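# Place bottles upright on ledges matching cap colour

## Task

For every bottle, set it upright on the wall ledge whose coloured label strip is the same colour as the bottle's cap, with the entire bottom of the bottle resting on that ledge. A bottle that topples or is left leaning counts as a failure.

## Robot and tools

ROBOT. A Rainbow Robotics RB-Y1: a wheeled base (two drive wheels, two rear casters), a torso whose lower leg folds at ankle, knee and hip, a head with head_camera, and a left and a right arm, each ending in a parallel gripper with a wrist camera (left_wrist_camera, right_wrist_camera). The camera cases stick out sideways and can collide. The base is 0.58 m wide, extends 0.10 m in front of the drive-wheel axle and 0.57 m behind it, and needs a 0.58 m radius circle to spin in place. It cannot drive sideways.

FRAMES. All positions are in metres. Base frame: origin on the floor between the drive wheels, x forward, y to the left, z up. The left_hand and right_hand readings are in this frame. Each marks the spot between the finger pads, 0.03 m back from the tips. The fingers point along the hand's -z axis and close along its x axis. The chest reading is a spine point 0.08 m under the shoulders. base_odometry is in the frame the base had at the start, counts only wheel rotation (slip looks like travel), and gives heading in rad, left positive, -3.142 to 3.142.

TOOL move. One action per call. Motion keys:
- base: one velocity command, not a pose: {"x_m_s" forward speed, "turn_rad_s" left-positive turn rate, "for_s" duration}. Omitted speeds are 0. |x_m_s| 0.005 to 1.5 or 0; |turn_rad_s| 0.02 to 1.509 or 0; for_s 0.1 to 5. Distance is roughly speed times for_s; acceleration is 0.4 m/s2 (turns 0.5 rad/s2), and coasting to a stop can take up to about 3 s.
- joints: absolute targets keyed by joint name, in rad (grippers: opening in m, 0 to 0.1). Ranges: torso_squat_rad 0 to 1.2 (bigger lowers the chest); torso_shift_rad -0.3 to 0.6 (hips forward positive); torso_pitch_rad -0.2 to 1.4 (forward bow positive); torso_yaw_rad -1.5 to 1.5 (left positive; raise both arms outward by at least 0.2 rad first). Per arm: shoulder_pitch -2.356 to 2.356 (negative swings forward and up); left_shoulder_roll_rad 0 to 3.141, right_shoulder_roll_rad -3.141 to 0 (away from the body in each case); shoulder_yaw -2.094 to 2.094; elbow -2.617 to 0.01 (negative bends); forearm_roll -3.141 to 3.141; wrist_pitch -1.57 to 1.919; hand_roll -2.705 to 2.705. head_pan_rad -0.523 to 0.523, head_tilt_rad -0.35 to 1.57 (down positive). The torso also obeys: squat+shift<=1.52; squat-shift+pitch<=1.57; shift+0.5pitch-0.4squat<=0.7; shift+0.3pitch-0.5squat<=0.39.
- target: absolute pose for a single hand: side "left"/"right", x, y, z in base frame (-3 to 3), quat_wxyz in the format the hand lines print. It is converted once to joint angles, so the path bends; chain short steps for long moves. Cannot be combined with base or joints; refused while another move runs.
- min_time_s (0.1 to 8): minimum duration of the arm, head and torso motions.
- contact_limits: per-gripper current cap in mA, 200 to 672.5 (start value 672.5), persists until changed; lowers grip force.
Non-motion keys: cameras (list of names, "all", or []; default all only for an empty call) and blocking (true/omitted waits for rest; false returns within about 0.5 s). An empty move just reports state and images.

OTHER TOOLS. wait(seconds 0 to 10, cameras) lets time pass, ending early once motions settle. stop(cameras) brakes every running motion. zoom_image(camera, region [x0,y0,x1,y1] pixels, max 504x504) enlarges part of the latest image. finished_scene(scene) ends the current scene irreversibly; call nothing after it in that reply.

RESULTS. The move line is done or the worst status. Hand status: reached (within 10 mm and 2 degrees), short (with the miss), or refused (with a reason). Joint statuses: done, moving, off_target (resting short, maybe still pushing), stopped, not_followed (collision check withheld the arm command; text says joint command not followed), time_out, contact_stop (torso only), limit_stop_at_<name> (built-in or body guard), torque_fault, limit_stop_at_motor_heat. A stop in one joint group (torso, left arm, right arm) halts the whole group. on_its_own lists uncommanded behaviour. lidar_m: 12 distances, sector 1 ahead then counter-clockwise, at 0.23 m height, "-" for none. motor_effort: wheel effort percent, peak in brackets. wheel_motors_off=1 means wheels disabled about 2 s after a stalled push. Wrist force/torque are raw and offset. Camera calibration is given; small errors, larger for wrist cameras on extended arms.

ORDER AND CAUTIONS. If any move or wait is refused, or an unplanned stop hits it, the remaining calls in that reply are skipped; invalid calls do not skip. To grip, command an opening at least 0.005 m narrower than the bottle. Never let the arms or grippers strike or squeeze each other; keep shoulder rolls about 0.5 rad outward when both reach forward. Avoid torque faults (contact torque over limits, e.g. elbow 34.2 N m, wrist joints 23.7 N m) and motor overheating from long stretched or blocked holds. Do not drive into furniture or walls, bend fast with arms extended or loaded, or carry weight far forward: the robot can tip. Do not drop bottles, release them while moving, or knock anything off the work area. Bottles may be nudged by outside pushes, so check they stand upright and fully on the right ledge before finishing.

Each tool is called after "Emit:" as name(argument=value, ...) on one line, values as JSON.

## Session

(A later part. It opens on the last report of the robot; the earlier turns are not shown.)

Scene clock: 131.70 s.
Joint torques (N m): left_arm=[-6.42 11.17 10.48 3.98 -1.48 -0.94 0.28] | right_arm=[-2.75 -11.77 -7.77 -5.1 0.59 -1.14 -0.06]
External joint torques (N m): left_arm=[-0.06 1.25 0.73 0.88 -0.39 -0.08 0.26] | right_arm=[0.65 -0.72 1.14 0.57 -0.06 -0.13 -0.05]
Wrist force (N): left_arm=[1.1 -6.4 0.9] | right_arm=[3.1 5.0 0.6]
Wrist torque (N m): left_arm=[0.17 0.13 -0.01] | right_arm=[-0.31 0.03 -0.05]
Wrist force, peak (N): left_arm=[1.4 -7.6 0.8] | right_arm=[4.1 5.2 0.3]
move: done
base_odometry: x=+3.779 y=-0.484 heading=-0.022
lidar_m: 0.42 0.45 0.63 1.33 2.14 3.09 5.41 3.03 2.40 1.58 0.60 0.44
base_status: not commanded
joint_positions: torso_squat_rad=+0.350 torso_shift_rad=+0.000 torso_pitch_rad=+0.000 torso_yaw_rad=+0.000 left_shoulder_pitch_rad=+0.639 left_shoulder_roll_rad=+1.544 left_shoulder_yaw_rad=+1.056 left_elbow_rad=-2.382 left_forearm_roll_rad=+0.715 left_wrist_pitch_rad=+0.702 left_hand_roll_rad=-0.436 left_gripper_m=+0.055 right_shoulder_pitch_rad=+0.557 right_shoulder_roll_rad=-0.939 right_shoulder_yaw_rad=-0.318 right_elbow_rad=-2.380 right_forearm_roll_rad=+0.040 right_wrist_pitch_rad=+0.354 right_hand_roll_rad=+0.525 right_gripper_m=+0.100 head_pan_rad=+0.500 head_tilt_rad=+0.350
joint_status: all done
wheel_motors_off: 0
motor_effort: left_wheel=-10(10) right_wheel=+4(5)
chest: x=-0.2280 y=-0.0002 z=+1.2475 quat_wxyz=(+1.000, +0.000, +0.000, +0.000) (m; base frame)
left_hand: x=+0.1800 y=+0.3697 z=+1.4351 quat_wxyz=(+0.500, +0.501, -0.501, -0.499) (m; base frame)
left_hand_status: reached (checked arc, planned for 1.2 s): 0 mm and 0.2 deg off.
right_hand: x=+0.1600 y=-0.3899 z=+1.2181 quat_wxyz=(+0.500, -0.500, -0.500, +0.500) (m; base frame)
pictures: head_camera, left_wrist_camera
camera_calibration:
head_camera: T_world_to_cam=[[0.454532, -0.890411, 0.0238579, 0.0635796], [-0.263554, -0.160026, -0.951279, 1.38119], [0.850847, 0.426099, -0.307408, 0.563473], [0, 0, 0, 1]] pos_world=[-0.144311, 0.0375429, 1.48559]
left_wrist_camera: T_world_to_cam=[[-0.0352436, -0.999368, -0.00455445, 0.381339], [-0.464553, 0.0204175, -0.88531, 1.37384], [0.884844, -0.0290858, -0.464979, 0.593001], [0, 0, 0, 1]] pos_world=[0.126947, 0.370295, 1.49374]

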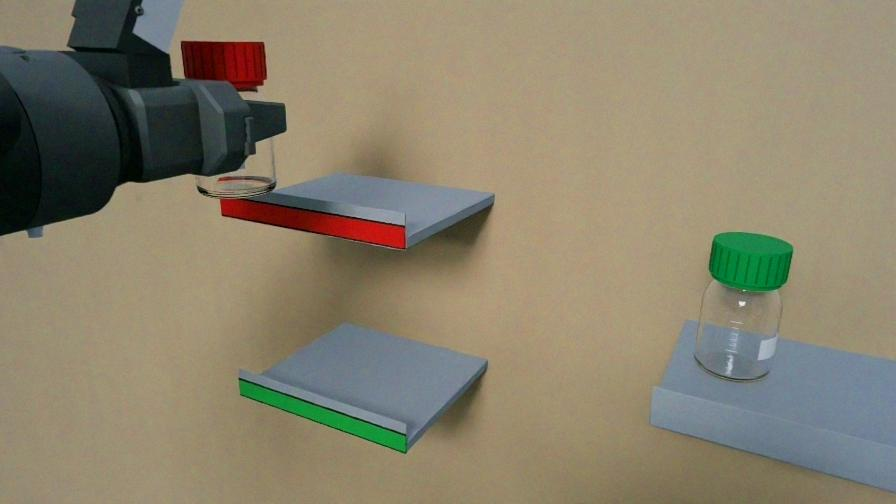

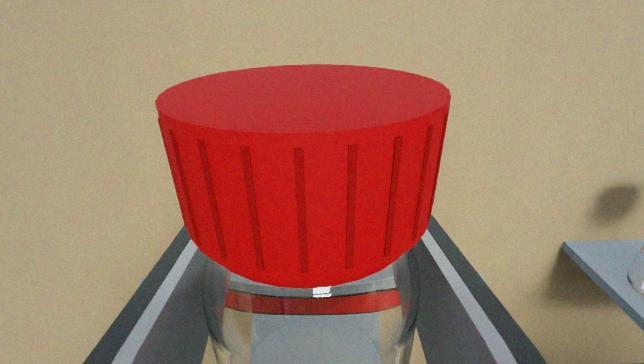

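Emit:
move(target={"side": "left", "x": 0.25, "y": 0.368, "z": 1.432, "quat_wxyz": [0.5, 0.5, -0.5, -0.5]}, min_time_s=0.7)

Emit:
move(target={"side": "left", "x": 0.312, "y": 0.368, "z": 1.43, "quat_wxyz": [0.5, 0.5, -0.5, -0.5]}, min_time_s=0.7)

Emit:
move(target={"side": "left", "x": 0.312, "y": 0.368, "z": 1.396, "quat_wxyz": [0.5, 0.5, -0.5, -0.5]}, min_time_s=0.7)

Emit:
move(target={"side": "left", "x": 0.312, "y": 0.368, "z": 1.391, "quat_wxyz": [0.5, 0.5, -0.5, -0.5]}, min_time_s=0.4, cameras=["head_camera", "left_wrist_camera"])

Scene clock: 133.63 s.
Joint torques (N m): left_arm=[-12.11 9.57 10.61 4.31 -1.08 -0.17 -0.08] | right_arm=[-2.52 -11.57 -8.16 -5.3 0.57 -1.1 -0.17]
External joint torques (N m): left_arm=[-1.93 0.58 -0.48 0.51 -0.08 0.01 -0.09] | right_arm=[0.87 -0.52 0.74 0.37 -0.08 -0.09 -0.16]
Wrist force (N): left_arm=[0.8 -6.6 0.9] | right_arm=[3.7 4.3 0.1]
Wrist torque (N m): left_arm=[0.14 0.10 -0.16] | right_arm=[-0.19 0.08 -0.06]
Wrist force, peak (N): left_arm=[0.1 -8.2 0.6] | right_arm=[3.5 5.1 1.3]
move: done
base_odometry: x=+3.779 y=-0.484 heading=-0.022
lidar_m: 0.43 0.45 0.62 1.33 2.13 3.10 5.42 3.02 2.41 1.58 0.60 0.44
base_status: not commanded
joint_positions: torso_squat_rad=+0.350 torso_shift_rad=+0.000 torso_pitch_rad=+0.000 torso_yaw_rad=+0.000 left_shoulder_pitch_rad=+0.626 left_shoulder_roll_rad=+1.840 left_shoulder_yaw_rad=+0.856 left_elbow_rad=-2.153 left_forearm_roll_rad=+0.451 left_wrist_pitch_rad=+0.573 left_hand_roll_rad=-0.090 left_gripper_m=+0.055 right_shoulder_pitch_rad=+0.557 right_shoulder_roll_rad=-0.939 right_shoulder_yaw_rad=-0.318 right_elbow_rad=-2.380 right_forearm_roll_rad=+0.040 right_wrist_pitch_rad=+0.354 right_hand_roll_rad=+0.525 right_gripper_m=+0.100 head_pan_rad=+0.500 head_tilt_rad=+0.350
joint_status: all done
wheel_motors_off: 0
motor_effort: left_wheel=-10(11) right_wheel=+4(6)
chest: x=-0.2280 y=-0.0002 z=+1.2475 quat_wxyz=(+1.000, +0.000, +0.000, +0.000) (m; base frame)
left_hand: x=+0.2497 y=+0.3676 z=+1.4321 quat_wxyz=(+0.500, +0.497, -0.499, -0.504) (m; base frame)
left_hand_status: reached (checked arc, planned for 0.7 s): 0 mm and 0.6 deg off.
right_hand: x=+0.1600 y=-0.3899 z=+1.2180 quat_wxyz=(+0.500, -0.500, -0.500, +0.500) (m; base frame)
pictures: none

Scene clock: 134.73 s.
Joint torques (N m): left_arm=[-15.12 6.87 10.54 6.16 -0.93 0.7 0.05] | right_arm=[-2.5 -11.74 -7.92 -5.22 0.49 -0.94 -0.03]
External joint torques (N m): left_arm=[-1.34 0.85 -0.54 1 -0.12 0.07 0.04] | right_arm=[0.9 -0.69 0.99 0.46 -0.16 0.07 -0.02]
Wrist force (N): left_arm=[1.0 -6.9 1.1] | right_arm=[3.7 4.9 -0.4]
Wrist torque (N m): left_arm=[0.21 0.12 -0.16] | right_arm=[-0.29 0.11 -0.05]
Wrist force, peak (N): left_arm=[1.4 -8.2 0.3] | right_arm=[3.6 5.3 0.7]
move: done
base_odometry: x=+3.779 y=-0.484 heading=-0.022
lidar_m: 0.43 0.45 0.63 1.33 2.13 3.09 5.41 3.03 2.40 1.58 0.60 0.44
base_status: not commanded
joint_positions: torso_squat_rad=+0.350 torso_shift_rad=+0.000 torso_pitch_rad=+0.000 torso_yaw_rad=+0.000 left_shoulder_pitch_rad=+0.748 left_shoulder_roll_rad=+2.120 left_shoulder_yaw_rad=+0.816 left_elbow_rad=-1.908 left_forearm_roll_rad=+0.193 left_wrist_pitch_rad=+0.473 left_hand_roll_rad=+0.313 left_gripper_m=+0.055 right_shoulder_pitch_rad=+0.557 right_shoulder_roll_rad=-0.939 right_shoulder_yaw_rad=-0.318 right_elbow_rad=-2.380 right_forearm_roll_rad=+0.040 right_wrist_pitch_rad=+0.354 right_hand_roll_rad=+0.525 right_gripper_m=+0.100 head_pan_rad=+0.500 head_tilt_rad=+0.350
joint_status: all done
wheel_motors_off: 0
motor_effort: left_wheel=-10(11) right_wheel=+4(6)
chest: x=-0.2280 y=-0.0002 z=+1.2475 quat_wxyz=(+1.000, +0.000, +0.000, +0.000) (m; base frame)
left_hand: x=+0.3117 y=+0.3673 z=+1.4301 quat_wxyz=(+0.502, +0.497, -0.497, -0.504) (m; base frame)
left_hand_status: reached (checked arc, planned for 0.7 s): 1 mm and 0.8 deg off.
right_hand: x=+0.1600 y=-0.3900 z=+1.2180 quat_wxyz=(+0.500, -0.500, -0.500, +0.500) (m; base frame)
pictures: none

Scene clock: 135.77 s.
Joint torques (N m): left_arm=[-15.57 5.52 13.23 4.51 -1.13 1.18 0.27] | right_arm=[-2.21 -11.36 -7.7 -4.9 0.47 -1.02 -0.25]
External joint torques (N m): left_arm=[-1.59 1.25 2.16 -0.25 -0.28 0.19 0.25] | right_arm=[1.19 -0.32 1.21 0.77 -0.18 -0.01 -0.25]
Wrist force (N): left_arm=[1.2 -6.7 0.9] | right_arm=[2.7 4.7 0.3]
Wrist torque (N m): left_arm=[0.17 0.14 -0.17] | right_arm=[-0.26 -0.02 -0.07]
Wrist force, peak (N): left_arm=[0.8 -7.1 1.1] | right_arm=[3.9 5.3 1.0]
move: done
base_odometry: x=+3.779 y=-0.484 heading=-0.022
lidar_m: 0.42 0.44 0.62 1.33 2.14 3.10 5.41 3.02 2.41 1.57 0.60 0.44
base_status: not commanded
joint_positions: torso_squat_rad=+0.350 torso_shift_rad=+0.000 torso_pitch_rad=+0.000 torso_yaw_rad=+0.000 left_shoulder_pitch_rad=+0.884 left_shoulder_roll_rad=+2.122 left_shoulder_yaw_rad=+0.852 left_elbow_rad=-1.952 left_forearm_roll_rad=-0.031 left_wrist_pitch_rad=+0.534 left_hand_roll_rad=+0.508 left_gripper_m=+0.055 right_shoulder_pitch_rad=+0.557 right_shoulder_roll_rad=-0.939 right_shoulder_yaw_rad=-0.318 right_elbow_rad=-2.380 right_forearm_roll_rad=+0.040 right_wrist_pitch_rad=+0.354 right_hand_roll_rad=+0.525 right_gripper_m=+0.100 head_pan_rad=+0.500 head_tilt_rad=+0.350
joint_status: all done
wheel_motors_off: 0
motor_effort: left_wheel=-10(11) right_wheel=+4(5)
chest: x=-0.2280 y=-0.0002 z=+1.2475 quat_wxyz=(+1.000, +0.000, +0.000, +0.000) (m; base frame)
left_hand: x=+0.3118 y=+0.3678 z=+1.3960 quat_wxyz=(+0.502, +0.498, -0.498, -0.502) (m; base frame)
left_hand_status: reached (checked arc, planned for 0.7 s): 0 mm and 0.4 deg off.
right_hand: x=+0.1600 y=-0.3900 z=+1.2180 quat_wxyz=(+0.500, -0.500, -0.500, +0.500) (m; base frame)
pictures: none

Scene clock: 136.50 s.
Joint torques (N m): left_arm=[-5.78 6.13 5.12 -0.08 0.57 -1.21 0.6] | right_arm=[-2.63 -11.96 -7.79 -5 0.61 -0.82 -0.18]
External joint torques (N m): left_arm=[8.25 2.17 -5.94 -4.78 1.42 -2.28 0.59] | right_arm=[0.77 -0.91 1.12 0.67 -0.03 0.18 -0.17]
Wrist force (N): left_arm=[-1.1 10.1 -2.8] | right_arm=[2.9 4.7 0.2]
Wrist torque (N m): left_arm=[0.29 0.06 -0.38] | right_arm=[-0.24 0.02 -0.02]
Wrist force, peak (N): left_arm=[-0.2 12.8 -2.8] | right_arm=[3.5 5.2 0.6]
move: done
base_odometry: x=+3.779 y=-0.484 heading=-0.022
lidar_m: 0.42 0.45 0.62 1.33 2.12 3.09 5.41 3.03 2.41 1.58 0.60 0.45
base_status: not commanded
joint_positions: torso_squat_rad=+0.350 torso_shift_rad=+0.000 torso_pitch_rad=+0.000 torso_yaw_rad=+0.000 left_shoulder_pitch_rad=+0.907 left_shoulder_roll_rad=+2.124 left_shoulder_yaw_rad=+0.860 left_elbow_rad=-1.956 left_forearm_roll_rad=-0.073 left_wrist_pitch_rad=+0.548 left_hand_roll_rad=+0.544 left_gripper_m=+0.055 right_shoulder_pitch_rad=+0.557 right_shoulder_roll_rad=-0.939 right_shoulder_yaw_rad=-0.318 right_elbow_rad=-2.380 right_forearm_roll_rad=+0.040 right_wrist_pitch_rad=+0.354 right_hand_roll_rad=+0.525 right_gripper_m=+0.100 head_pan_rad=+0.500 head_tilt_rad=+0.350
joint_status: all done
wheel_motors_off: 0
motor_effort: left_wheel=-10(11) right_wheel=+4(5)
chest: x=-0.2281 y=-0.0003 z=+1.2475 quat_wxyz=(+1.000, +0.000, +0.000, +0.000) (m; base frame)
left_hand: x=+0.3119 y=+0.3677 z=+1.3935 quat_wxyz=(+0.499, +0.501, -0.501, -0.499) (m; base frame)
left_hand_status: reached (checked arc, planned for 0.4 s): 3 mm and 0.2 deg off.
right_hand: x=+0.1600 y=-0.3900 z=+1.2180 quat_wxyz=(+0.500, -0.500, -0.500, +0.500) (m; base frame)
pictures: head_camera, left_wrist_camera
camera_calibration:
head_camera: T_world_to_cam=[[0.454555, -0.8904, 0.0238014, 0.0636226], [-0.263456, -0.159926, -0.951322, 1.38122], [0.850864, 0.426158, -0.307277, 0.563407], [0, 0, 0, 1]] pos_world=[-0.144411, 0.0374425, 1.48559]
left_wrist_camera: T_world_to_cam=[[-0.0357874, -0.999345, -0.00540453, 0.385169], [-0.464273, 0.0214145, -0.885433, 1.39807], [0.884969, -0.0291781, -0.464735, 0.456536], [0, 0, 0, 1]] pos_world=[0.258849, 0.368299, 1.45214]

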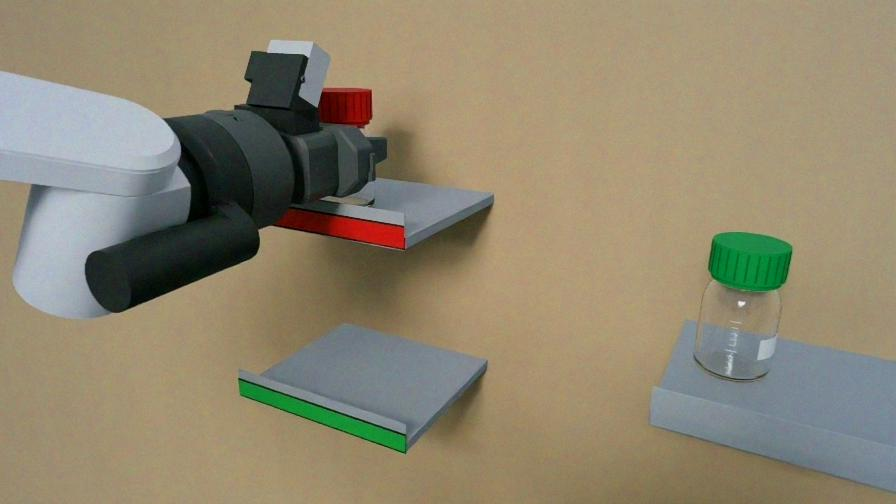

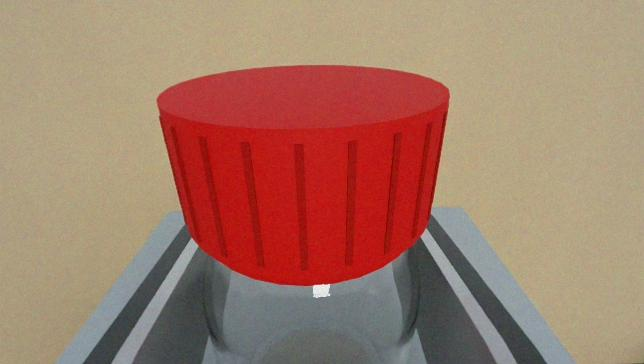

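Emit:
move(joints={"left_gripper_m": 0.1})

Emit:
move(target={"side": "left", "x": 0.24, "y": 0.368, "z": 1.396, "quat_wxyz": [0.5, 0.5, -0.5, -0.5]}, min_time_s=0.6)

Emit:
move(target={"side": "left", "x": 0.17, "y": 0.36, "z": 1.40, "quat_wxyz": [0.5, 0.5, -0.5, -0.5]}, min_time_s=0.6)

Emit:
move(joints={"head_pan_rad": 0.1, "head_tilt_rad": 0.35}, cameras=["head_camera", "left_wrist_camera"])

Scene clock: 137.90 s.
Joint torques (N m): left_arm=[-13.62 5.6 8.73 3.84 -0.71 0.75 0.67] | right_arm=[-2.84 -12.04 -8.08 -5.3 0.5 -1.05 -0.21]
External joint torques (N m): left_arm=[0.41 1.66 -2.33 -0.85 0.14 -0.31 0.66] | right_arm=[0.56 -0.99 0.82 0.38 -0.15 -0.04 -0.2]
Wrist force (N): left_arm=[0.9 -5.1 0.8] | right_arm=[3.3 4.5 0.2]
Wrist torque (N m): left_arm=[0.18 0.09 -0.16] | right_arm=[-0.21 0.05 -0.08]
Wrist force, peak (N): left_arm=[-1.0 10.7 -2.6] | right_arm=[3.2 5.8 0.4]
move: done
base_odometry: x=+3.779 y=-0.484 heading=-0.022
lidar_m: 0.43 0.45 0.62 1.32 2.14 3.09 5.41 3.03 2.41 1.58 0.60 0.44
base_status: not commanded
joint_positions: torso_squat_rad=+0.350 torso_shift_rad=+0.000 torso_pitch_rad=+0.000 torso_yaw_rad=+0.000 left_shoulder_pitch_rad=+0.909 left_shoulder_roll_rad=+2.124 left_shoulder_yaw_rad=+0.860 left_elbow_rad=-1.957 left_forearm_roll_rad=-0.073 left_wrist_pitch_rad=+0.547 left_hand_roll_rad=+0.544 left_gripper_m=+0.100 right_shoulder_pitch_rad=+0.557 right_shoulder_roll_rad=-0.939 right_shoulder_yaw_rad=-0.318 right_elbow_rad=-2.380 right_forearm_roll_rad=+0.040 right_wrist_pitch_rad=+0.354 right_hand_roll_rad=+0.525 right_gripper_m=+0.100 head_pan_rad=+0.500 head_tilt_rad=+0.350
joint_status: all done
wheel_motors_off: 0
motor_effort: left_wheel=-10(10) right_wheel=+5(5)
chest: x=-0.2280 y=-0.0003 z=+1.2475 quat_wxyz=(+1.000, +0.000, +0.000, +0.000) (m; base frame)
left_hand: x=+0.3118 y=+0.3678 z=+1.3918 quat_wxyz=(+0.500, +0.500, -0.500, -0.500) (m; base frame)
right_hand: x=+0.1600 y=-0.3900 z=+1.2180 quat_wxyz=(+0.500, -0.500, -0.500, +0.500) (m; base frame)
pictures: none

Scene clock: 139.03 s.
Joint torques (N m): left_arm=[-10.43 8.29 11.72 2.89 -1.29 0.2 0.51] | right_arm=[-2.74 -11.94 -8.13 -4.96 0.47 -0.94 0.01]
External joint torques (N m): left_arm=[-0.8 1.49 0.72 -0.3 -0.24 -0.13 0.5] | right_arm=[0.67 -0.9 0.77 0.72 -0.18 0.07 0.02]
Wrist force (N): left_arm=[1.0 -5.0 1.3] | right_arm=[3.1 4.5 0.5]
Wrist torque (N m): left_arm=[0.18 0.13 -0.03] | right_arm=[-0.22 0.01 -0.06]
Wrist force, peak (N): left_arm=[1.0 -6.5 1.0] | right_arm=[3.6 5.3 1.3]
move: done
base_odometry: x=+3.779 y=-0.484 heading=-0.022
lidar_m: 0.43 0.44 0.62 1.33 2.13 3.09 5.41 3.03 2.40 1.57 0.60 0.44
base_status: not commanded
joint_positions: torso_squat_rad=+0.350 torso_shift_rad=+0.000 torso_pitch_rad=+0.000 torso_yaw_rad=+0.000 left_shoulder_pitch_rad=+0.825 left_shoulder_roll_rad=+1.809 left_shoulder_yaw_rad=+0.914 left_elbow_rad=-2.242 left_forearm_roll_rad=+0.147 left_wrist_pitch_rad=+0.594 left_hand_roll_rad=+0.162 left_gripper_m=+0.100 right_shoulder_pitch_rad=+0.557 right_shoulder_roll_rad=-0.939 right_shoulder_yaw_rad=-0.318 right_elbow_rad=-2.380 right_forearm_roll_rad=+0.040 right_wrist_pitch_rad=+0.354 right_hand_roll_rad=+0.525 right_gripper_m=+0.100 head_pan_rad=+0.500 head_tilt_rad=+0.350
joint_status: all done
wheel_motors_off: 0
motor_effort: left_wheel=-11(11) right_wheel=+5(6)
chest: x=-0.2280 y=-0.0002 z=+1.2475 quat_wxyz=(+1.000, +0.000, +0.000, +0.000) (m; base frame)
left_hand: x=+0.2400 y=+0.3677 z=+1.3956 quat_wxyz=(+0.497, +0.501, -0.503, -0.498) (m; base frame)
left_hand_status: reached (checked arc, planned for 0.6 s): 0 mm and 0.6 deg off.
right_hand: x=+0.1600 y=-0.3899 z=+1.2181 quat_wxyz=(+0.500, -0.500, -0.500, +0.500) (m; base frame)
pictures: none

Scene clock: 140.23 s.
Joint torques (N m): left_arm=[-4.92 8.68 9.9 2.35 -1.32 -0.35 0.51] | right_arm=[-3.03 -11.49 -8.1 -5 0.5 -0.92 0.03]
External joint torques (N m): left_arm=[0.59 1.4 0.32 -0.46 -0.18 0 0.5] | right_arm=[0.37 -0.44 0.81 0.67 -0.15 0.09 0.04]
Wrist force (N): left_arm=[1.0 -5.4 1.1] | right_arm=[3.4 4.6 -0.2]
Wrist torque (N m): left_arm=[0.22 0.14 -0.02] | right_arm=[-0.29 0.09 -0.06]
Wrist force, peak (N): left_arm=[0.9 -5.8 0.3] | right_arm=[3.3 5.7 0.3]
move: done
base_odometry: x=+3.779 y=-0.484 heading=-0.022
lidar_m: 0.43 0.45 0.63 1.33 2.13 3.10 5.41 3.03 2.41 1.58 0.60 0.44
base_status: not commanded
joint_positions: torso_squat_rad=+0.350 torso_shift_rad=+0.000 torso_pitch_rad=+0.000 torso_yaw_rad=+0.000 left_shoulder_pitch_rad=+0.864 left_shoulder_roll_rad=+1.530 left_shoulder_yaw_rad=+1.105 left_elbow_rad=-2.492 left_forearm_roll_rad=+0.430 left_wrist_pitch_rad=+0.665 left_hand_roll_rad=-0.174 left_gripper_m=+0.100 right_shoulder_pitch_rad=+0.557 right_shoulder_roll_rad=-0.939 right_shoulder_yaw_rad=-0.318 right_elbow_rad=-2.380 right_forearm_roll_rad=+0.040 right_wrist_pitch_rad=+0.354 right_hand_roll_rad=+0.525 right_gripper_m=+0.100 head_pan_rad=+0.500 head_tilt_rad=+0.350
joint_status: all done
wheel_motors_off: 0
motor_effort: left_wheel=-11(11) right_wheel=+4(6)
chest: x=-0.2280 y=-0.0002 z=+1.2475 quat_wxyz=(+1.000, +0.000, +0.000, +0.000) (m; base frame)
left_hand: x=+0.1700 y=+0.3596 z=+1.4001 quat_wxyz=(+0.499, +0.502, -0.502, -0.498) (m; base frame)
left_hand_status: reached (checked arc, planned for 0.6 s): 0 mm and 0.4 deg off.
right_hand: x=+0.1600 y=-0.3899 z=+1.2180 quat_wxyz=(+0.500, -0.500, -0.500, +0.500) (m; base frame)
pictures: none

Scene clock: 141.17 s.
Joint torques (N m): left_arm=[-5.04 8.48 9.75 2.62 -1.46 -0.28 0.59] | right_arm=[-3.05 -11.9 -8.69 -4.87 0.58 -1 -0.15]
External joint torques (N m): left_arm=[0.47 1.2 0.17 -0.19 -0.32 0.07 0.58] | right_arm=[0.35 -0.85 0.21 0.81 -0.07 0.01 -0.14]
Wrist force (N): left_arm=[0.9 -5.1 1.2] | right_arm=[3.2 4.3 0.2]
Wrist torque (N m): left_arm=[0.20 0.14 -0.03] | right_arm=[-0.25 0.09 -0.09]
Wrist force, peak (N): left_arm=[0.9 -5.4 1.5] | right_arm=[3.6 5.3 0.4]
move: done
base_odometry: x=+3.779 y=-0.484 heading=-0.022
lidar_m: 0.42 0.45 0.63 1.33 2.13 3.09 5.41 3.04 2.41 1.57 0.60 0.44
base_status: not commanded
joint_positions: torso_squat_rad=+0.350 torso_shift_rad=+0.000 torso_pitch_rad=+0.000 torso_yaw_rad=+0.000 left_shoulder_pitch_rad=+0.864 left_shoulder_roll_rad=+1.530 left_shoulder_yaw_rad=+1.105 left_elbow_rad=-2.492 left_forearm_roll_rad=+0.430 left_wrist_pitch_rad=+0.665 left_hand_roll_rad=-0.174 left_gripper_m=+0.100 right_shoulder_pitch_rad=+0.557 right_shoulder_roll_rad=-0.939 right_shoulder_yaw_rad=-0.318 right_elbow_rad=-2.380 right_forearm_roll_rad=+0.040 right_wrist_pitch_rad=+0.354 right_hand_roll_rad=+0.525 right_gripper_m=+0.100 head_pan_rad=+0.100 head_tilt_rad=+0.350
joint_status: all done
wheel_motors_off: 0
motor_effort: left_wheel=-11(11) right_wheel=+4(6)
chest: x=-0.2280 y=-0.0002 z=+1.2475 quat_wxyz=(+1.000, +0.000, +0.000, +0.000) (m; base frame)
left_hand: x=+0.1700 y=+0.3596 z=+1.4001 quat_wxyz=(+0.499, +0.502, -0.502, -0.498) (m; base frame)
right_hand: x=+0.1600 y=-0.3899 z=+1.2180 quat_wxyz=(+0.500, -0.500, -0.500, +0.500) (m; base frame)
pictures: head_camera, left_wrist_camera
camera_calibration:
head_camera: T_world_to_cam=[[0.0720139, -0.99712, 0.0237864, -0.0151631], [-0.305357, -0.0447441, -0.951186, 1.37241], [0.949511, 0.0612352, -0.3077, 0.584075], [0, 0, 0, 1]] pos_world=[-0.134419, 0.0105218, 1.48549]
left_wrist_camera: T_world_to_cam=[[-0.0352671, -0.999366, -0.00480238, 0.370987], [-0.460542, 0.0205166, -0.887401, 1.34066], [0.886937, -0.0290843, -0.460974, 0.579349], [0, 0, 0, 1]] pos_world=[0.116668, 0.360096, 1.45855]

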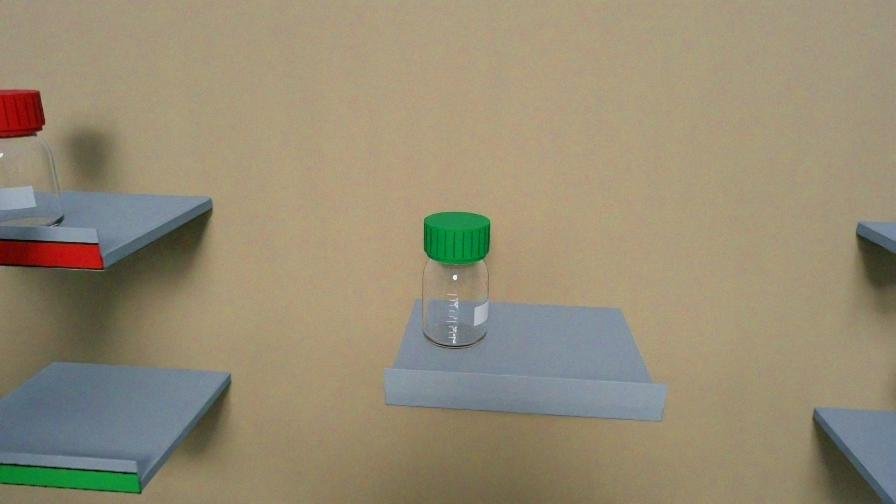

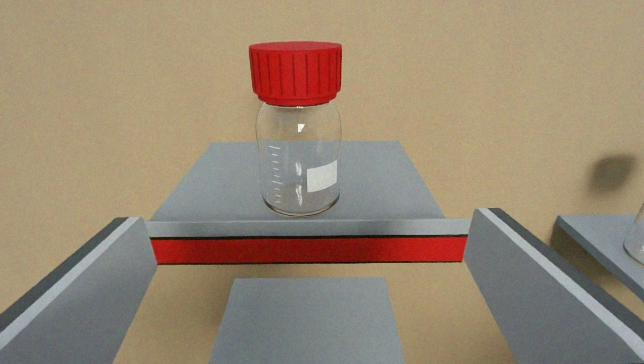

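Emit:
move(target={"side": "left", "x": 0.16, "y": 0.20, "z": 1.35, "quat_wxyz": [0.5, 0.5, -0.5, -0.5]}, min_time_s=0.8)

Emit:
move(target={"side": "left", "x": 0.17, "y": 0.035, "z": 1.30, "quat_wxyz": [0.5, 0.5, -0.5, -0.5]}, min_time_s=0.8, cameras=["head_camera", "left_wrist_camera"])

Scene clock: 143.67 s.
Joint torques (N m): left_arm=[-11.62 0.17 6.89 5.46 -1.82 0.75 -0.01] | right_arm=[-3 -11.41 -8.4 -5.01 0.53 -0.93 -0.03]
External joint torques (N m): left_arm=[-0.71 0.3 0.61 -0.22 -0.14 -0.27 -0.02] | right_arm=[0.4 -0.37 0.51 0.66 -0.12 0.07 -0.02]
Wrist force (N): left_arm=[1.4 -5.1 -0.5] | right_arm=[3.8 4.1 0.3]
Wrist torque (N m): left_arm=[0.21 0.16 -0.17] | right_arm=[-0.19 0.13 -0.04]
Wrist force, peak (N): left_arm=[-0.6 -5.8 0.9] | right_arm=[4.0 5.4 0.6]
move: short
base_odometry: x=+3.779 y=-0.484 heading=-0.022
lidar_m: 0.43 0.45 0.63 1.33 2.13 3.10 5.41 3.02 2.41 1.57 0.60 0.44
base_status: not commanded
joint_positions: torso_squat_rad=+0.350 torso_shift_rad=+0.000 torso_pitch_rad=+0.000 torso_yaw_rad=+0.000 left_shoulder_pitch_rad=+0.702 left_shoulder_roll_rad=+2.507 left_shoulder_yaw_rad=+1.197 left_elbow_rad=-2.617 left_forearm_roll_rad=+0.858 left_wrist_pitch_rad=+1.552 left_hand_roll_rad=+0.523 left_gripper_m=+0.100 right_shoulder_pitch_rad=+0.557 right_shoulder_roll_rad=-0.939 right_shoulder_yaw_rad=-0.318 right_elbow_rad=-2.380 right_forearm_roll_rad=+0.040 right_wrist_pitch_rad=+0.354 right_hand_roll_rad=+0.525 right_gripper_m=+0.100 head_pan_rad=+0.100 head_tilt_rad=+0.350
joint_status: all done
wheel_motors_off: 0
motor_effort: left_wheel=-11(11) right_wheel=+4(5)
chest: x=-0.2280 y=-0.0002 z=+1.2475 quat_wxyz=(+1.000, +0.000, +0.000, +0.000) (m; base frame)
left_hand: x=+0.1608 y=+0.1997 z=+1.3504 quat_wxyz=(+0.606, +0.487, -0.381, -0.500) (m; base frame)
left_hand_status: short (checked arc, as near as the solve gets, planned for 1.1 s): 1 mm and 18.4 deg off. The place is met; only the turn is off.
right_hand: x=+0.1600 y=-0.3900 z=+1.2180 quat_wxyz=(+0.500, -0.500, -0.500, +0.500) (m; base frame)
pictures: none

Scene clock: 144.93 s.
Joint torques (N m): left_arm=[-16.18 -7.39 8.03 3.09 -1.28 1.07 0.24] | right_arm=[-3 -12.21 -8.49 -5.09 0.45 -0.95 -0.1]
External joint torques (N m): left_arm=[-1.35 -0.18 0.74 0.55 0.19 -0.25 0.23] | right_arm=[0.4 -1.16 0.41 0.58 -0.2 0.05 -0.09]
Wrist force (N): left_arm=[1.0 -5.3 1.2] | right_arm=[3.3 4.6 1.0]
Wrist torque (N m): left_arm=[0.23 0.13 -0.15] | right_arm=[-0.24 0.09 -0.05]
Wrist force, peak (N): left_arm=[2.1 -6.5 1.0] | right_arm=[2.9 5.7 0.3]
move: short
base_odometry: x=+3.779 y=-0.484 heading=-0.022
lidar_m: 0.43 0.45 0.63 1.33 2.13 3.09 5.41 3.03 2.41 1.57 0.61 0.45
base_status: not commanded
joint_positions: torso_squat_rad=+0.350 torso_shift_rad=+0.000 torso_pitch_rad=+0.000 torso_yaw_rad=+0.000 left_shoulder_pitch_rad=+1.110 left_shoulder_roll_rad=+3.141 left_shoulder_yaw_rad=+1.401 left_elbow_rad=-2.438 left_forearm_roll_rad=+0.433 left_wrist_pitch_rad=+1.919 left_hand_roll_rad=+0.704 left_gripper_m=+0.100 right_shoulder_pitch_rad=+0.557 right_shoulder_roll_rad=-0.939 right_shoulder_yaw_rad=-0.318 right_elbow_rad=-2.380 right_forearm_roll_rad=+0.040 right_wrist_pitch_rad=+0.354 right_hand_roll_rad=+0.525 right_gripper_m=+0.100 head_pan_rad=+0.100 head_tilt_rad=+0.350
joint_status: all done
wheel_motors_off: 0
motor_effort: left_wheel=-11(11) right_wheel=+5(6)
chest: x=-0.2280 y=-0.0002 z=+1.2475 quat_wxyz=(+1.000, +0.000, +0.000, +0.000) (m; base frame)
left_hand: x=+0.1702 y=+0.0354 z=+1.3003 quat_wxyz=(+0.498, +0.479, -0.502, -0.521) (m; base frame)
left_hand_status: short (checked arc, as near as the solve gets, planned for 0.9 s): 1 mm and 3.5 deg off. The place is met; only the turn is off.
right_hand: x=+0.1600 y=-0.3899 z=+1.2181 quat_wxyz=(+0.500, -0.500, -0.500, +0.500) (m; base frame)
pictures: head_camera, left_wrist_camera
camera_calibration:
head_camera: T_world_to_cam=[[0.0719195, -0.997126, 0.023818, -0.0152224], [-0.305362, -0.0447454, -0.951185, 1.3724], [0.949517, 0.0611356, -0.307702, 0.584079], [0, 0, 0, 1]] pos_world=[-0.134419, 0.0105221, 1.48549]
left_wrist_camera: T_world_to_cam=[[-0.0828731, -0.996556, -0.00294408, 0.0521465], [-0.498529, 0.0440151, -0.865755, 1.23628], [0.862903, -0.07028, -0.500459, 0.580547], [0, 0, 0, 1]] pos_world=[0.119685, 0.038353, 1.36101]

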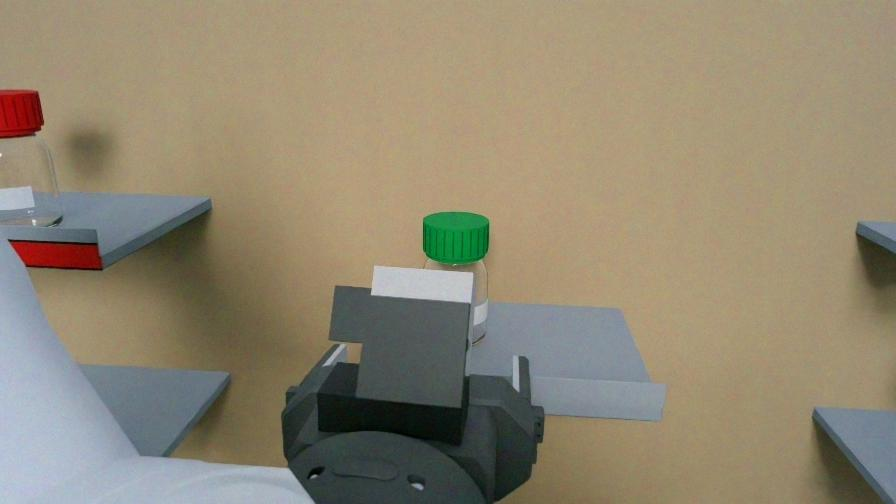

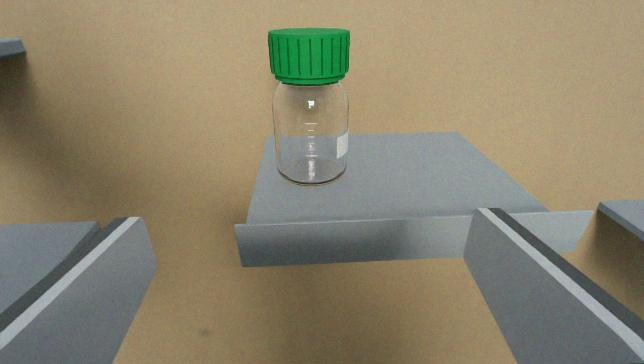

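Emit:
move(target={"side": "left", "x": 0.265, "y": 0.031, "z": 1.30, "quat_wxyz": [0.5, 0.5, -0.5, -0.5]}, min_time_s=0.8, cameras=["left_wrist_camera"])

Scene clock: 146.73 s.
Joint torques (N m): left_arm=[-18.97 -7.62 7.09 3.63 -1.69 1.12 0.17] | right_arm=[-2.82 -11.65 -8.28 -5.09 0.72 -0.88 -0.15]
External joint torques (N m): left_arm=[-0.72 0.57 -1.6 0.09 0 -0.02 0.15] | right_arm=[0.58 -0.6 0.63 0.58 0.07 0.12 -0.14]
Wrist force (N): left_arm=[0.9 -5.7 1.2] | right_arm=[2.7 4.2 -0.4]
Wrist torque (N m): left_arm=[0.28 0.12 -0.05] | right_arm=[-0.20 -0.02 -0.02]
Wrist force, peak (N): left_arm=[0.7 -6.1 0.6] | right_arm=[3.7 5.1 0.6]
move: done
base_odometry: x=+3.779 y=-0.484 heading=-0.022
lidar_m: 0.43 0.45 0.63 1.32 2.14 3.10 5.41 3.03 2.41 1.58 0.60 0.44
base_status: not commanded
joint_positions: torso_squat_rad=+0.350 torso_shift_rad=+0.000 torso_pitch_rad=+0.000 torso_yaw_rad=+0.000 left_shoulder_pitch_rad=+1.195 left_shoulder_roll_rad=+3.141 left_shoulder_yaw_rad=+1.346 left_elbow_rad=-2.078 left_forearm_roll_rad=+0.292 left_wrist_pitch_rad=+1.651 left_hand_roll_rad=+0.595 left_gripper_m=+0.100 right_shoulder_pitch_rad=+0.557 right_shoulder_roll_rad=-0.939 right_shoulder_yaw_rad=-0.318 right_elbow_rad=-2.380 right_forearm_roll_rad=+0.040 right_wrist_pitch_rad=+0.354 right_hand_roll_rad=+0.525 right_gripper_m=+0.100 head_pan_rad=+0.100 head_tilt_rad=+0.350
joint_status: all done
wheel_motors_off: 0
motor_effort: left_wheel=-11(11) right_wheel=+4(6)
chest: x=-0.2280 y=-0.0002 z=+1.2475 quat_wxyz=(+1.000, +0.000, +0.000, +0.000) (m; base frame)
left_hand: x=+0.2646 y=+0.0315 z=+1.3004 quat_wxyz=(+0.500, +0.499, -0.500, -0.500) (m; base frame)
left_hand_status: reached (checked arc, planned for 0.8 s): 1 mm and 0.1 deg off.
right_hand: x=+0.1600 y=-0.3899 z=+1.2181 quat_wxyz=(+0.500, -0.500, -0.500, +0.500) (m; base frame)
pictures: left_wrist_camera
camera_calibration:
left_wrist_camera: T_world_to_cam=[[-0.0376269, -0.999282, -0.00444393, 0.046177], [-0.46736, 0.0215283, -0.883805, 1.29957], [0.883266, -0.031178, -0.467834, 0.449886], [0, 0, 0, 1]] pos_world=[0.211734, 0.0321929, 1.35924]

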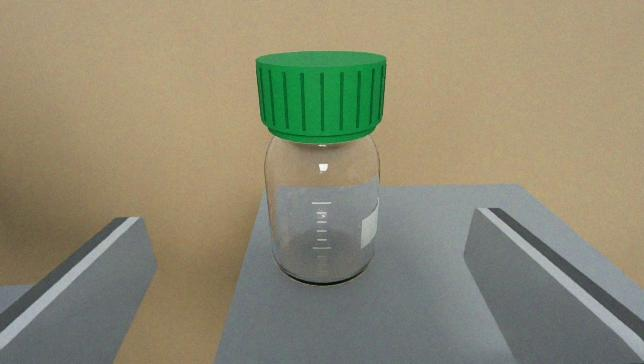

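Emit:
move(target={"side": "left", "x": 0.345, "y": 0.026, "z": 1.295, "quat_wxyz": [0.5, 0.5, -0.5, -0.5]}, min_time_s=0.8, cameras=["left_wrist_camera"])

Emit:
move(joints={"left_gripper_m": 0.046}, cameras=["head_camera", "left_wrist_camera"])

Scene clock: 148.50 s.
Joint torques (N m): left_arm=[-22.72 -7.67 11.82 2.72 -1.66 0.84 0.34] | right_arm=[-3.35 -11.59 -7.66 -5.28 0.44 -0.89 0.06]
External joint torques (N m): left_arm=[-1.3 0.57 1.02 0.23 0.21 0.18 0.32] | right_arm=[0.05 -0.55 1.25 0.39 -0.21 0.12 0.07]
Wrist force (N): left_arm=[1.1 -5.3 1.1] | right_arm=[3.3 4.7 0.2]
Wrist torque (N m): left_arm=[0.22 0.16 -0.05] | right_arm=[-0.25 0.05 -0.06]
Wrist force, peak (N): left_arm=[0.3 -6.1 0.7] | right_arm=[3.9 4.9 0.6]
move: short
base_odometry: x=+3.779 y=-0.484 heading=-0.022
lidar_m: 0.42 0.44 0.62 1.32 2.13 3.09 5.41 3.03 2.41 1.58 0.61 0.44
base_status: not commanded
joint_positions: torso_squat_rad=+0.350 torso_shift_rad=+0.000 torso_pitch_rad=+0.000 torso_yaw_rad=+0.000 left_shoulder_pitch_rad=+1.468 left_shoulder_roll_rad=+3.141 left_shoulder_yaw_rad=+1.571 left_elbow_rad=-1.748 left_forearm_roll_rad=+0.104 left_wrist_pitch_rad=+1.351 left_hand_roll_rad=+0.332 left_gripper_m=+0.100 right_shoulder_pitch_rad=+0.557 right_shoulder_roll_rad=-0.939 right_shoulder_yaw_rad=-0.318 right_elbow_rad=-2.380 right_forearm_roll_rad=+0.040 right_wrist_pitch_rad=+0.354 right_hand_roll_rad=+0.525 right_gripper_m=+0.100 head_pan_rad=+0.100 head_tilt_rad=+0.350
joint_status: all done
wheel_motors_off: 0
motor_effort: left_wheel=-11(11) right_wheel=+5(6)
chest: x=-0.2280 y=-0.0002 z=+1.2475 quat_wxyz=(+1.000, +0.000, +0.000, +0.000) (m; base frame)
left_hand: x=+0.3448 y=+0.0266 z=+1.2953 quat_wxyz=(+0.492, +0.485, -0.508, -0.515) (m; base frame)
left_hand_status: short (checked arc, as near as the solve gets, planned for 0.8 s): 1 mm and 2.8 deg off. The place is met; only the turn is off.
right_hand: x=+0.1600 y=-0.3899 z=+1.2181 quat_wxyz=(+0.500, -0.500, -0.500, +0.500) (m; base frame)
pictures: left_wrist_camera
camera_calibration:
left_wrist_camera: T_world_to_cam=[[-0.081833, -0.996637, -0.00434636, 0.059309], [-0.478522, 0.0431157, -0.877016, 1.32709], [0.874254, -0.069689, -0.480441, 0.396911], [0, 0, 0, 1]] pos_world=[0.292892, 0.0295516, 1.35483]

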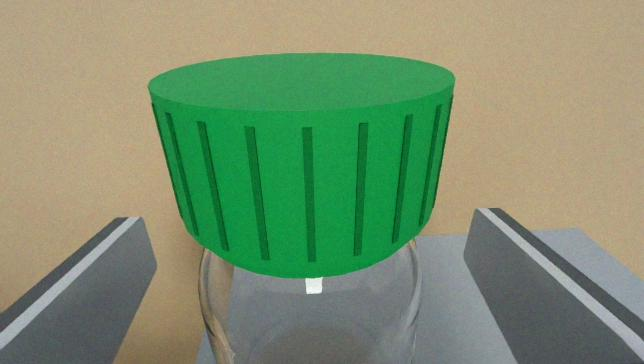

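Scene clock: 149.60 s.
Joint torques (N m): left_arm=[-23.06 -7.36 11.72 2.7 -1.76 0.68 0.43] | right_arm=[-2.61 -12.19 -7.89 -5.34 0.55 -0.9 -0.16]
External joint torques (N m): left_arm=[-1.64 0.88 0.93 0.21 0.1 0.02 0.42] | right_arm=[0.79 -1.14 1.02 0.33 -0.09 0.1 -0.15]
Wrist force (N): left_arm=[1.3 -5.1 1.0] | right_arm=[3.4 4.3 0.2]
Wrist torque (N m): left_arm=[0.25 0.15 0.00] | right_arm=[-0.28 0.09 -0.07]
Wrist force, peak (N): left_arm=[1.3 -5.4 1.2] | right_arm=[2.9 5.7 0.4]
move: off_target
base_odometry: x=+3.779 y=-0.484 heading=-0.022
lidar_m: 0.43 0.44 0.62 1.33 2.14 3.10 5.42 3.03 2.40 1.58 0.60 0.45
base_status: not commanded
joint_positions: torso_squat_rad=+0.350 torso_shift_rad=+0.000 torso_pitch_rad=+0.000 torso_yaw_rad=+0.000 left_shoulder_pitch_rad=+1.468 left_shoulder_roll_rad=+3.141 left_shoulder_yaw_rad=+1.571 left_elbow_rad=-1.748 left_forearm_roll_rad=+0.104 left_wrist_pitch_rad=+1.351 left_hand_roll_rad=+0.332 left_gripper_m=+0.055 right_shoulder_pitch_rad=+0.557 right_shoulder_roll_rad=-0.939 right_shoulder_yaw_rad=-0.318 right_elbow_rad=-2.380 right_forearm_roll_rad=+0.040 right_wrist_pitch_rad=+0.354 right_hand_roll_rad=+0.525 right_gripper_m=+0.100 head_pan_rad=+0.100 head_tilt_rad=+0.350
joint_status: left_gripper_m off_target (ended at +0.055, target +0.046)
wheel_motors_off: 0
motor_effort: left_wheel=-10(11) right_wheel=+4(6)
chest: x=-0.2280 y=-0.0002 z=+1.2475 quat_wxyz=(+1.000, +0.000, +0.000, +0.000) (m; base frame)
left_hand: x=+0.3448 y=+0.0266 z=+1.2953 quat_wxyz=(+0.492, +0.485, -0.508, -0.515) (m; base frame)
right_hand: x=+0.1600 y=-0.3899 z=+1.2181 quat_wxyz=(+0.500, -0.500, -0.500, +0.500) (m; base frame)
pictures: head_camera, left_wrist_camera
camera_calibration:
head_camera: T_world_to_cam=[[0.0719195, -0.997126, 0.023818, -0.0152248], [-0.305362, -0.0447454, -0.951185, 1.3725], [0.949517, 0.0611356, -0.307702, 0.58411], [0, 0, 0, 1]] pos_world=[-0.134419, 0.0105221, 1.48559]
left_wrist_camera: T_world_to_cam=[[-0.081833, -0.996637, -0.00434636, 0.059309], [-0.478522, 0.0431157, -0.877016, 1.32709], [0.874254, -0.069689, -0.480441, 0.396911], [0, 0, 0, 1]] pos_world=[0.292892, 0.0295516, 1.35483]

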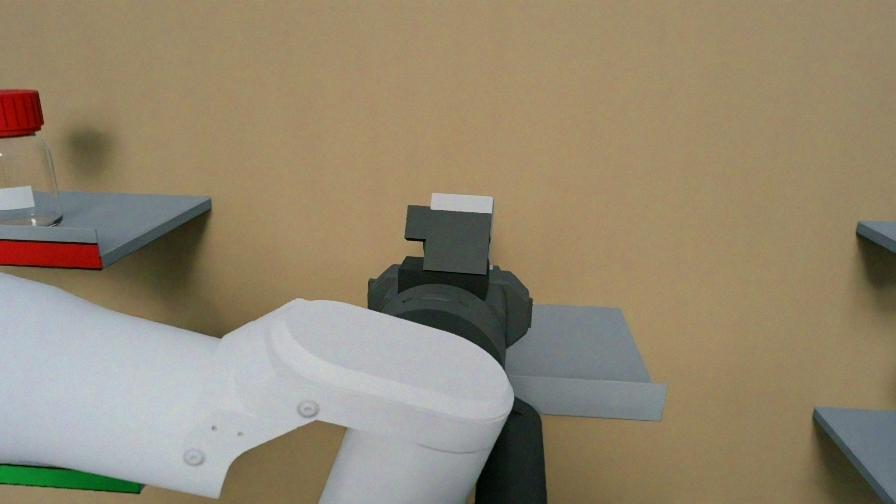

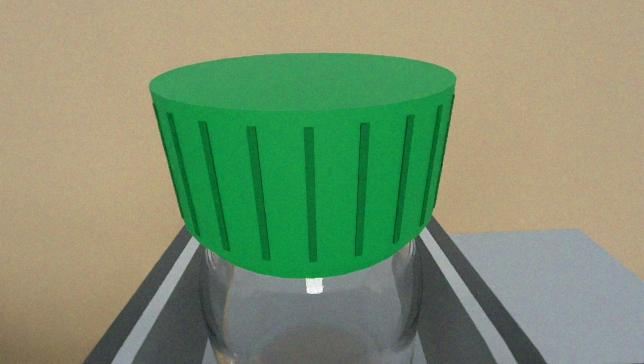

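Emit:
move(target={"side": "left", "x": 0.338, "y": 0.027, "z": 1.335, "quat_wxyz": [0.495, 0.49, -0.505, -0.51]}, min_time_s=0.7)

Emit:
move(target={"side": "left", "x": 0.20, "y": 0.09, "z": 1.34, "quat_wxyz": [0.5, 0.5, -0.5, -0.5]}, min_time_s=1.0, cameras=["head_camera", "left_wrist_camera"])

Scene clock: 152.30 s.
Joint torques (N m): left_arm=[-22.82 -9 12.47 2.4 -2.06 0.79 0.04] | right_arm=[-2.48 -11.72 -8.3 -4.84 0.48 -0.99 -0.21]
External joint torques (N m): left_arm=[-1.81 -0.68 1.66 -0.58 -0.15 0.25 0.02] | right_arm=[0.92 -0.68 0.61 0.84 -0.17 0.01 -0.2]
Wrist force (N): left_arm=[1.0 -6.9 0.9] | right_arm=[3.0 4.2 -0.2]
Wrist torque (N m): left_arm=[0.23 0.12 -0.04] | right_arm=[-0.18 0.02 -0.10]
Wrist force, peak (N): left_arm=[1.0 -7.5 1.0] | right_arm=[4.2 5.0 0.5]
move: done
base_odometry: x=+3.779 y=-0.484 heading=-0.022
lidar_m: 0.43 0.44 0.62 1.33 2.13 3.10 5.41 3.02 2.41 1.58 0.60 0.44
base_status: not commanded
joint_positions: torso_squat_rad=+0.350 torso_shift_rad=+0.000 torso_pitch_rad=+0.000 torso_yaw_rad=+0.000 left_shoulder_pitch_rad=+1.401 left_shoulder_roll_rad=+3.106 left_shoulder_yaw_rad=+1.623 left_elbow_rad=-1.778 left_forearm_roll_rad=+0.193 left_wrist_pitch_rad=+1.373 left_hand_roll_rad=+0.268 left_gripper_m=+0.055 right_shoulder_pitch_rad=+0.557 right_shoulder_roll_rad=-0.939 right_shoulder_yaw_rad=-0.318 right_elbow_rad=-2.380 right_forearm_roll_rad=+0.040 right_wrist_pitch_rad=+0.354 right_hand_roll_rad=+0.525 right_gripper_m=+0.100 head_pan_rad=+0.100 head_tilt_rad=+0.350
joint_status: all done
wheel_motors_off: 0
motor_effort: left_wheel=-11(11) right_wheel=+4(5)
chest: x=-0.2280 y=-0.0002 z=+1.2475 quat_wxyz=(+1.000, +0.000, +0.000, +0.000) (m; base frame)
left_hand: x=+0.3380 y=+0.0270 z=+1.3349 quat_wxyz=(+0.495, +0.490, -0.505, -0.510) (m; base frame)
left_hand_status: reached (checked arc, planned for 0.7 s): 0 mm and 0.0 deg off.
right_hand: x=+0.1600 y=-0.3899 z=+1.2181 quat_wxyz=(+0.500, -0.500, -0.500, +0.500) (m; base frame)
pictures: none

Scene clock: 154.03 s.
Joint torques (N m): left_arm=[-17.43 -5.09 9.88 2.4 -2.05 0.59 0.44] | right_arm=[-2.62 -11.87 -8.07 -5.01 0.72 -0.99 -0.01]
External joint torques (N m): left_arm=[-1.87 0.63 1.05 0.09 -0.19 -0.13 0.43] | right_arm=[0.78 -0.82 0.84 0.66 0.07 0.02 0]
Wrist force (N): left_arm=[0.9 -6.8 1.2] | right_arm=[3.3 4.5 -0.2]
Wrist torque (N m): left_arm=[0.20 0.11 -0.15] | right_arm=[-0.28 0.06 -0.05]
Wrist force, peak (N): left_arm=[-0.5 -8.0 1.5] | right_arm=[3.8 5.2 0.7]
move: done
base_odometry: x=+3.779 y=-0.484 heading=-0.022
lidar_m: 0.43 0.44 0.63 1.33 2.13 3.10 5.41 3.03 2.41 1.58 0.61 0.45
base_status: not commanded
joint_positions: torso_squat_rad=+0.350 torso_shift_rad=+0.000 torso_pitch_rad=+0.000 torso_yaw_rad=+0.000 left_shoulder_pitch_rad=+1.370 left_shoulder_roll_rad=+2.862 left_shoulder_yaw_rad=+1.641 left_elbow_rad=-2.459 left_forearm_roll_rad=+0.251 left_wrist_pitch_rad=+1.835 left_hand_roll_rad=+0.358 left_gripper_m=+0.055 right_shoulder_pitch_rad=+0.557 right_shoulder_roll_rad=-0.939 right_shoulder_yaw_rad=-0.318 right_elbow_rad=-2.380 right_forearm_roll_rad=+0.040 right_wrist_pitch_rad=+0.354 right_hand_roll_rad=+0.525 right_gripper_m=+0.100 head_pan_rad=+0.100 head_tilt_rad=+0.350
joint_status: all done
wheel_motors_off: 0
motor_effort: left_wheel=-11(11) right_wheel=+5(6)
chest: x=-0.2280 y=-0.0002 z=+1.2475 quat_wxyz=(+1.000, +0.000, +0.000, +0.000) (m; base frame)
left_hand: x=+0.2008 y=+0.0900 z=+1.3399 quat_wxyz=(+0.500, +0.500, -0.500, -0.500) (m; base frame)
left_hand_status: reached (checked arc, planned for 1.0 s): 1 mm and 0.0 deg off.
right_hand: x=+0.1600 y=-0.3899 z=+1.2181 quat_wxyz=(+0.500, -0.500, -0.500, +0.500) (m; base frame)
pictures: head_camera, left_wrist_camera
camera_calibration:
head_camera: T_world_to_cam=[[0.0719509, -0.997121, 0.0239126, -0.0152588], [-0.305355, -0.0448449, -0.951182, 1.37241], [0.949516, 0.0611365, -0.307703, 0.584074], [0, 0, 0, 1]] pos_world=[-0.134419, 0.0106223, 1.48549]
left_wrist_camera: T_world_to_cam=[[-0.0360366, -0.999334, -0.00575343, 0.103815], [-0.466669, 0.0219187, -0.88416, 1.30372], [0.883697, -0.0291772, -0.467148, 0.525418], [0, 0, 0, 1]] pos_world=[0.147836, 0.0905005, 1.39874]

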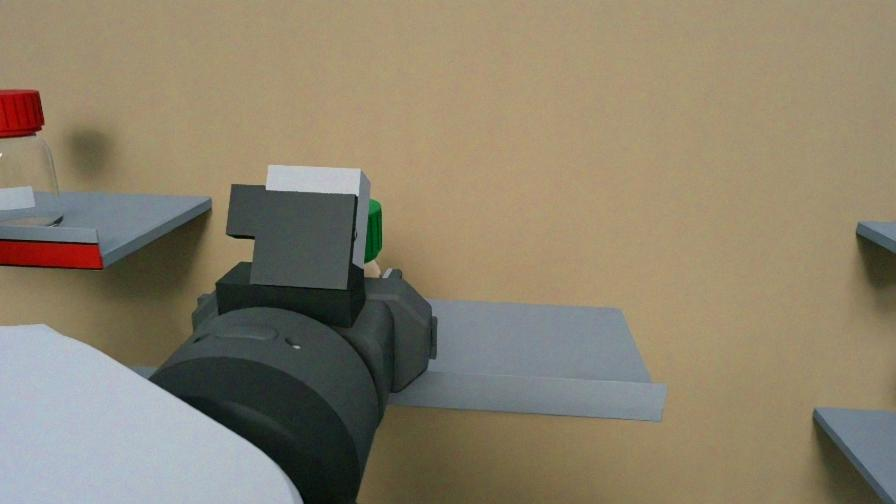

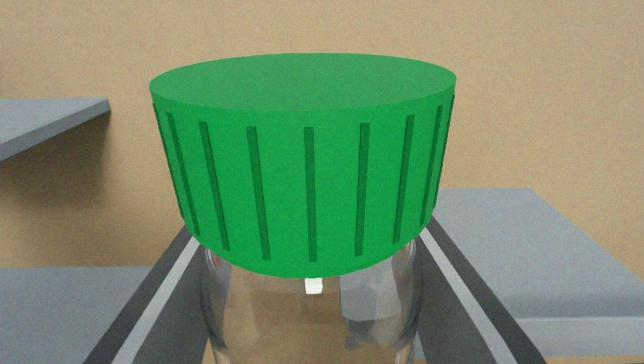

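Emit:
move(target={"side": "left", "x": 0.175, "y": 0.25, "z": 1.33, "quat_wxyz": [0.5, 0.5, -0.5, -0.5]}, min_time_s=1.0)

Emit:
move(target={"side": "left", "x": 0.175, "y": 0.355, "z": 1.28, "quat_wxyz": [0.5, 0.5, -0.5, -0.5]}, min_time_s=1.0, cameras=["head_camera", "left_wrist_camera"])

Scene clock: 163.77 s.
Joint torques (N m): left_arm=[-9.38 -1.92 7.98 1.58 -1.31 1.32 0.32] | right_arm=[-2.5 -11.8 -7.82 -5.18 0.69 -0.99 -0.11]
External joint torques (N m): left_arm=[-1.42 1.18 -0.64 -0.27 -0.12 0.35 0.31] | right_arm=[0.9 -0.76 1.08 0.49 0.04 0.02 -0.1]
Wrist force (N): left_arm=[0.9 -6.6 1.1] | right_arm=[2.7 4.2 0.7]
Wrist torque (N m): left_arm=[0.17 0.12 -0.15] | right_arm=[-0.19 -0.02 -0.06]
Wrist force, peak (N): left_arm=[1.5 -8.6 1.6] | right_arm=[3.7 5.4 1.0]
move: short
base_odometry: x=+3.779 y=-0.484 heading=-0.022
lidar_m: 0.43 0.45 0.62 1.33 2.13 3.09 5.41 3.04 2.41 1.58 0.61 0.45
base_status: not commanded
joint_positions: torso_squat_rad=+0.350 torso_shift_rad=+0.000 torso_pitch_rad=+0.000 torso_yaw_rad=+0.000 left_shoulder_pitch_rad=+1.587 left_shoulder_roll_rad=+1.857 left_shoulder_yaw_rad=+1.463 left_elbow_rad=-2.617 left_forearm_roll_rad=-0.262 left_wrist_pitch_rad=+0.769 left_hand_roll_rad=+0.498 left_gripper_m=+0.055 right_shoulder_pitch_rad=+0.557 right_shoulder_roll_rad=-0.939 right_shoulder_yaw_rad=-0.318 right_elbow_rad=-2.380 right_forearm_roll_rad=+0.040 right_wrist_pitch_rad=+0.354 right_hand_roll_rad=+0.525 right_gripper_m=+0.100 head_pan_rad=+0.100 head_tilt_rad=+0.350
joint_status: all done
wheel_motors_off: 0
motor_effort: left_wheel=-11(11) right_wheel=+4(6)
chest: x=-0.2280 y=-0.0002 z=+1.2475 quat_wxyz=(+1.000, +0.000, +0.000, +0.000) (m; base frame)
left_hand: x=+0.1761 y=+0.2505 z=+1.3301 quat_wxyz=(+0.443, +0.433, -0.551, -0.560) (m; base frame)
left_hand_status: short (checked arc, as near as the solve gets, planned for 1.2 s): 1 mm and 13.5 deg off. The place is met; only the turn is off.
right_hand: x=+0.1600 y=-0.3899 z=+1.2181 quat_wxyz=(+0.500, -0.500, -0.500, +0.500) (m; base frame)
pictures: none

Scene clock: 165.10 s.
Joint torques (N m): left_arm=[-7.78 -5.28 7.86 0.92 -1.42 1.44 0.37] | right_arm=[-2.77 -11.47 -8.39 -5.21 0.55 -0.87 -0.03]
External joint torques (N m): left_arm=[-0.55 -0.56 -0.88 0.58 -0.23 0.12 0.36] | right_arm=[0.63 -0.42 0.51 0.46 -0.1 0.14 -0.02]
Wrist force (N): left_arm=[0.9 -6.7 1.4] | right_arm=[3.1 4.3 0.2]
Wrist torque (N m): left_arm=[0.20 0.11 -0.16] | right_arm=[-0.22 0.03 -0.08]
Wrist force, peak (N): left_arm=[0.9 -7.3 1.2] | right_arm=[3.5 5.1 0.9]
move: done
base_odometry: x=+3.779 y=-0.484 heading=-0.022
lidar_m: 0.43 0.45 0.62 1.33 2.13 3.10 5.41 3.04 2.40 1.58 0.61 0.44
base_status: not commanded
joint_positions: torso_squat_rad=+0.350 torso_shift_rad=+0.000 torso_pitch_rad=+0.000 torso_yaw_rad=+0.000 left_shoulder_pitch_rad=+1.730 left_shoulder_roll_rad=+1.795 left_shoulder_yaw_rad=+1.267 left_elbow_rad=-2.516 left_forearm_roll_rad=-0.595 left_wrist_pitch_rad=+0.900 left_hand_roll_rad=+0.705 left_gripper_m=+0.055 right_shoulder_pitch_rad=+0.557 right_shoulder_roll_rad=-0.939 right_shoulder_yaw_rad=-0.318 right_elbow_rad=-2.380 right_forearm_roll_rad=+0.040 right_wrist_pitch_rad=+0.354 right_hand_roll_rad=+0.525 right_gripper_m=+0.100 head_pan_rad=+0.100 head_tilt_rad=+0.350
joint_status: all done
wheel_motors_off: 0
motor_effort: left_wheel=-11(11) right_wheel=+4(5)
chest: x=-0.2280 y=-0.0002 z=+1.2475 quat_wxyz=(+1.000, +0.000, +0.000, +0.000) (m; base frame)
left_hand: x=+0.1747 y=+0.3545 z=+1.2799 quat_wxyz=(+0.501, +0.499, -0.498, -0.501) (m; base frame)
left_hand_status: reached (checked arc, planned for 1.0 s): 1 mm and 0.3 deg off.
right_hand: x=+0.1600 y=-0.3899 z=+1.2181 quat_wxyz=(+0.500, -0.500, -0.500, +0.500) (m; base frame)
pictures: head_camera, left_wrist_camera
camera_calibration:
head_camera: T_world_to_cam=[[0.0719509, -0.997121, 0.0239126, -0.0152588], [-0.305355, -0.0448449, -0.951182, 1.37241], [0.949516, 0.0611365, -0.307703, 0.584074], [0, 0, 0, 1]] pos_world=[-0.134419, 0.0106223, 1.48549]
left_wrist_camera: T_world_to_cam=[[-0.0352268, -0.999361, -0.00612632, 0.367182], [-0.471149, 0.0220132, -0.881779, 1.23046], [0.88135, -0.0281758, -0.471623, 0.533897], [0, 0, 0, 1]] pos_world=[0.122112, 0.354904, 1.33904]

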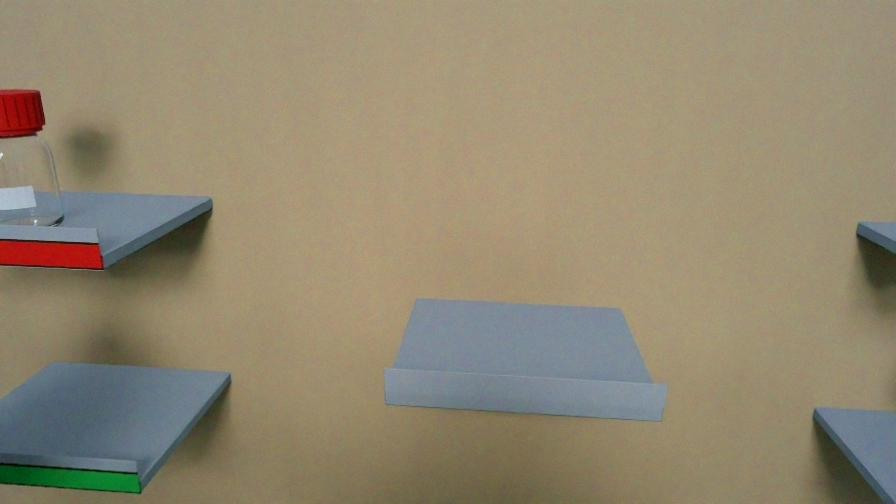

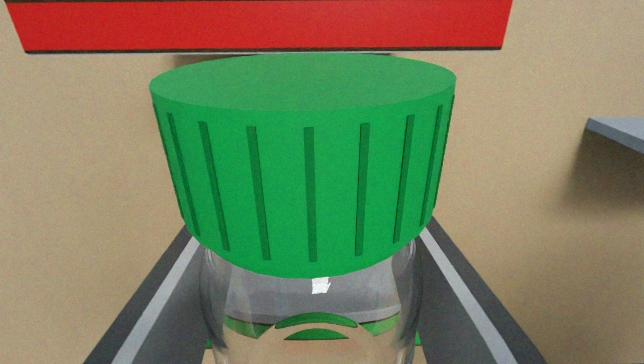

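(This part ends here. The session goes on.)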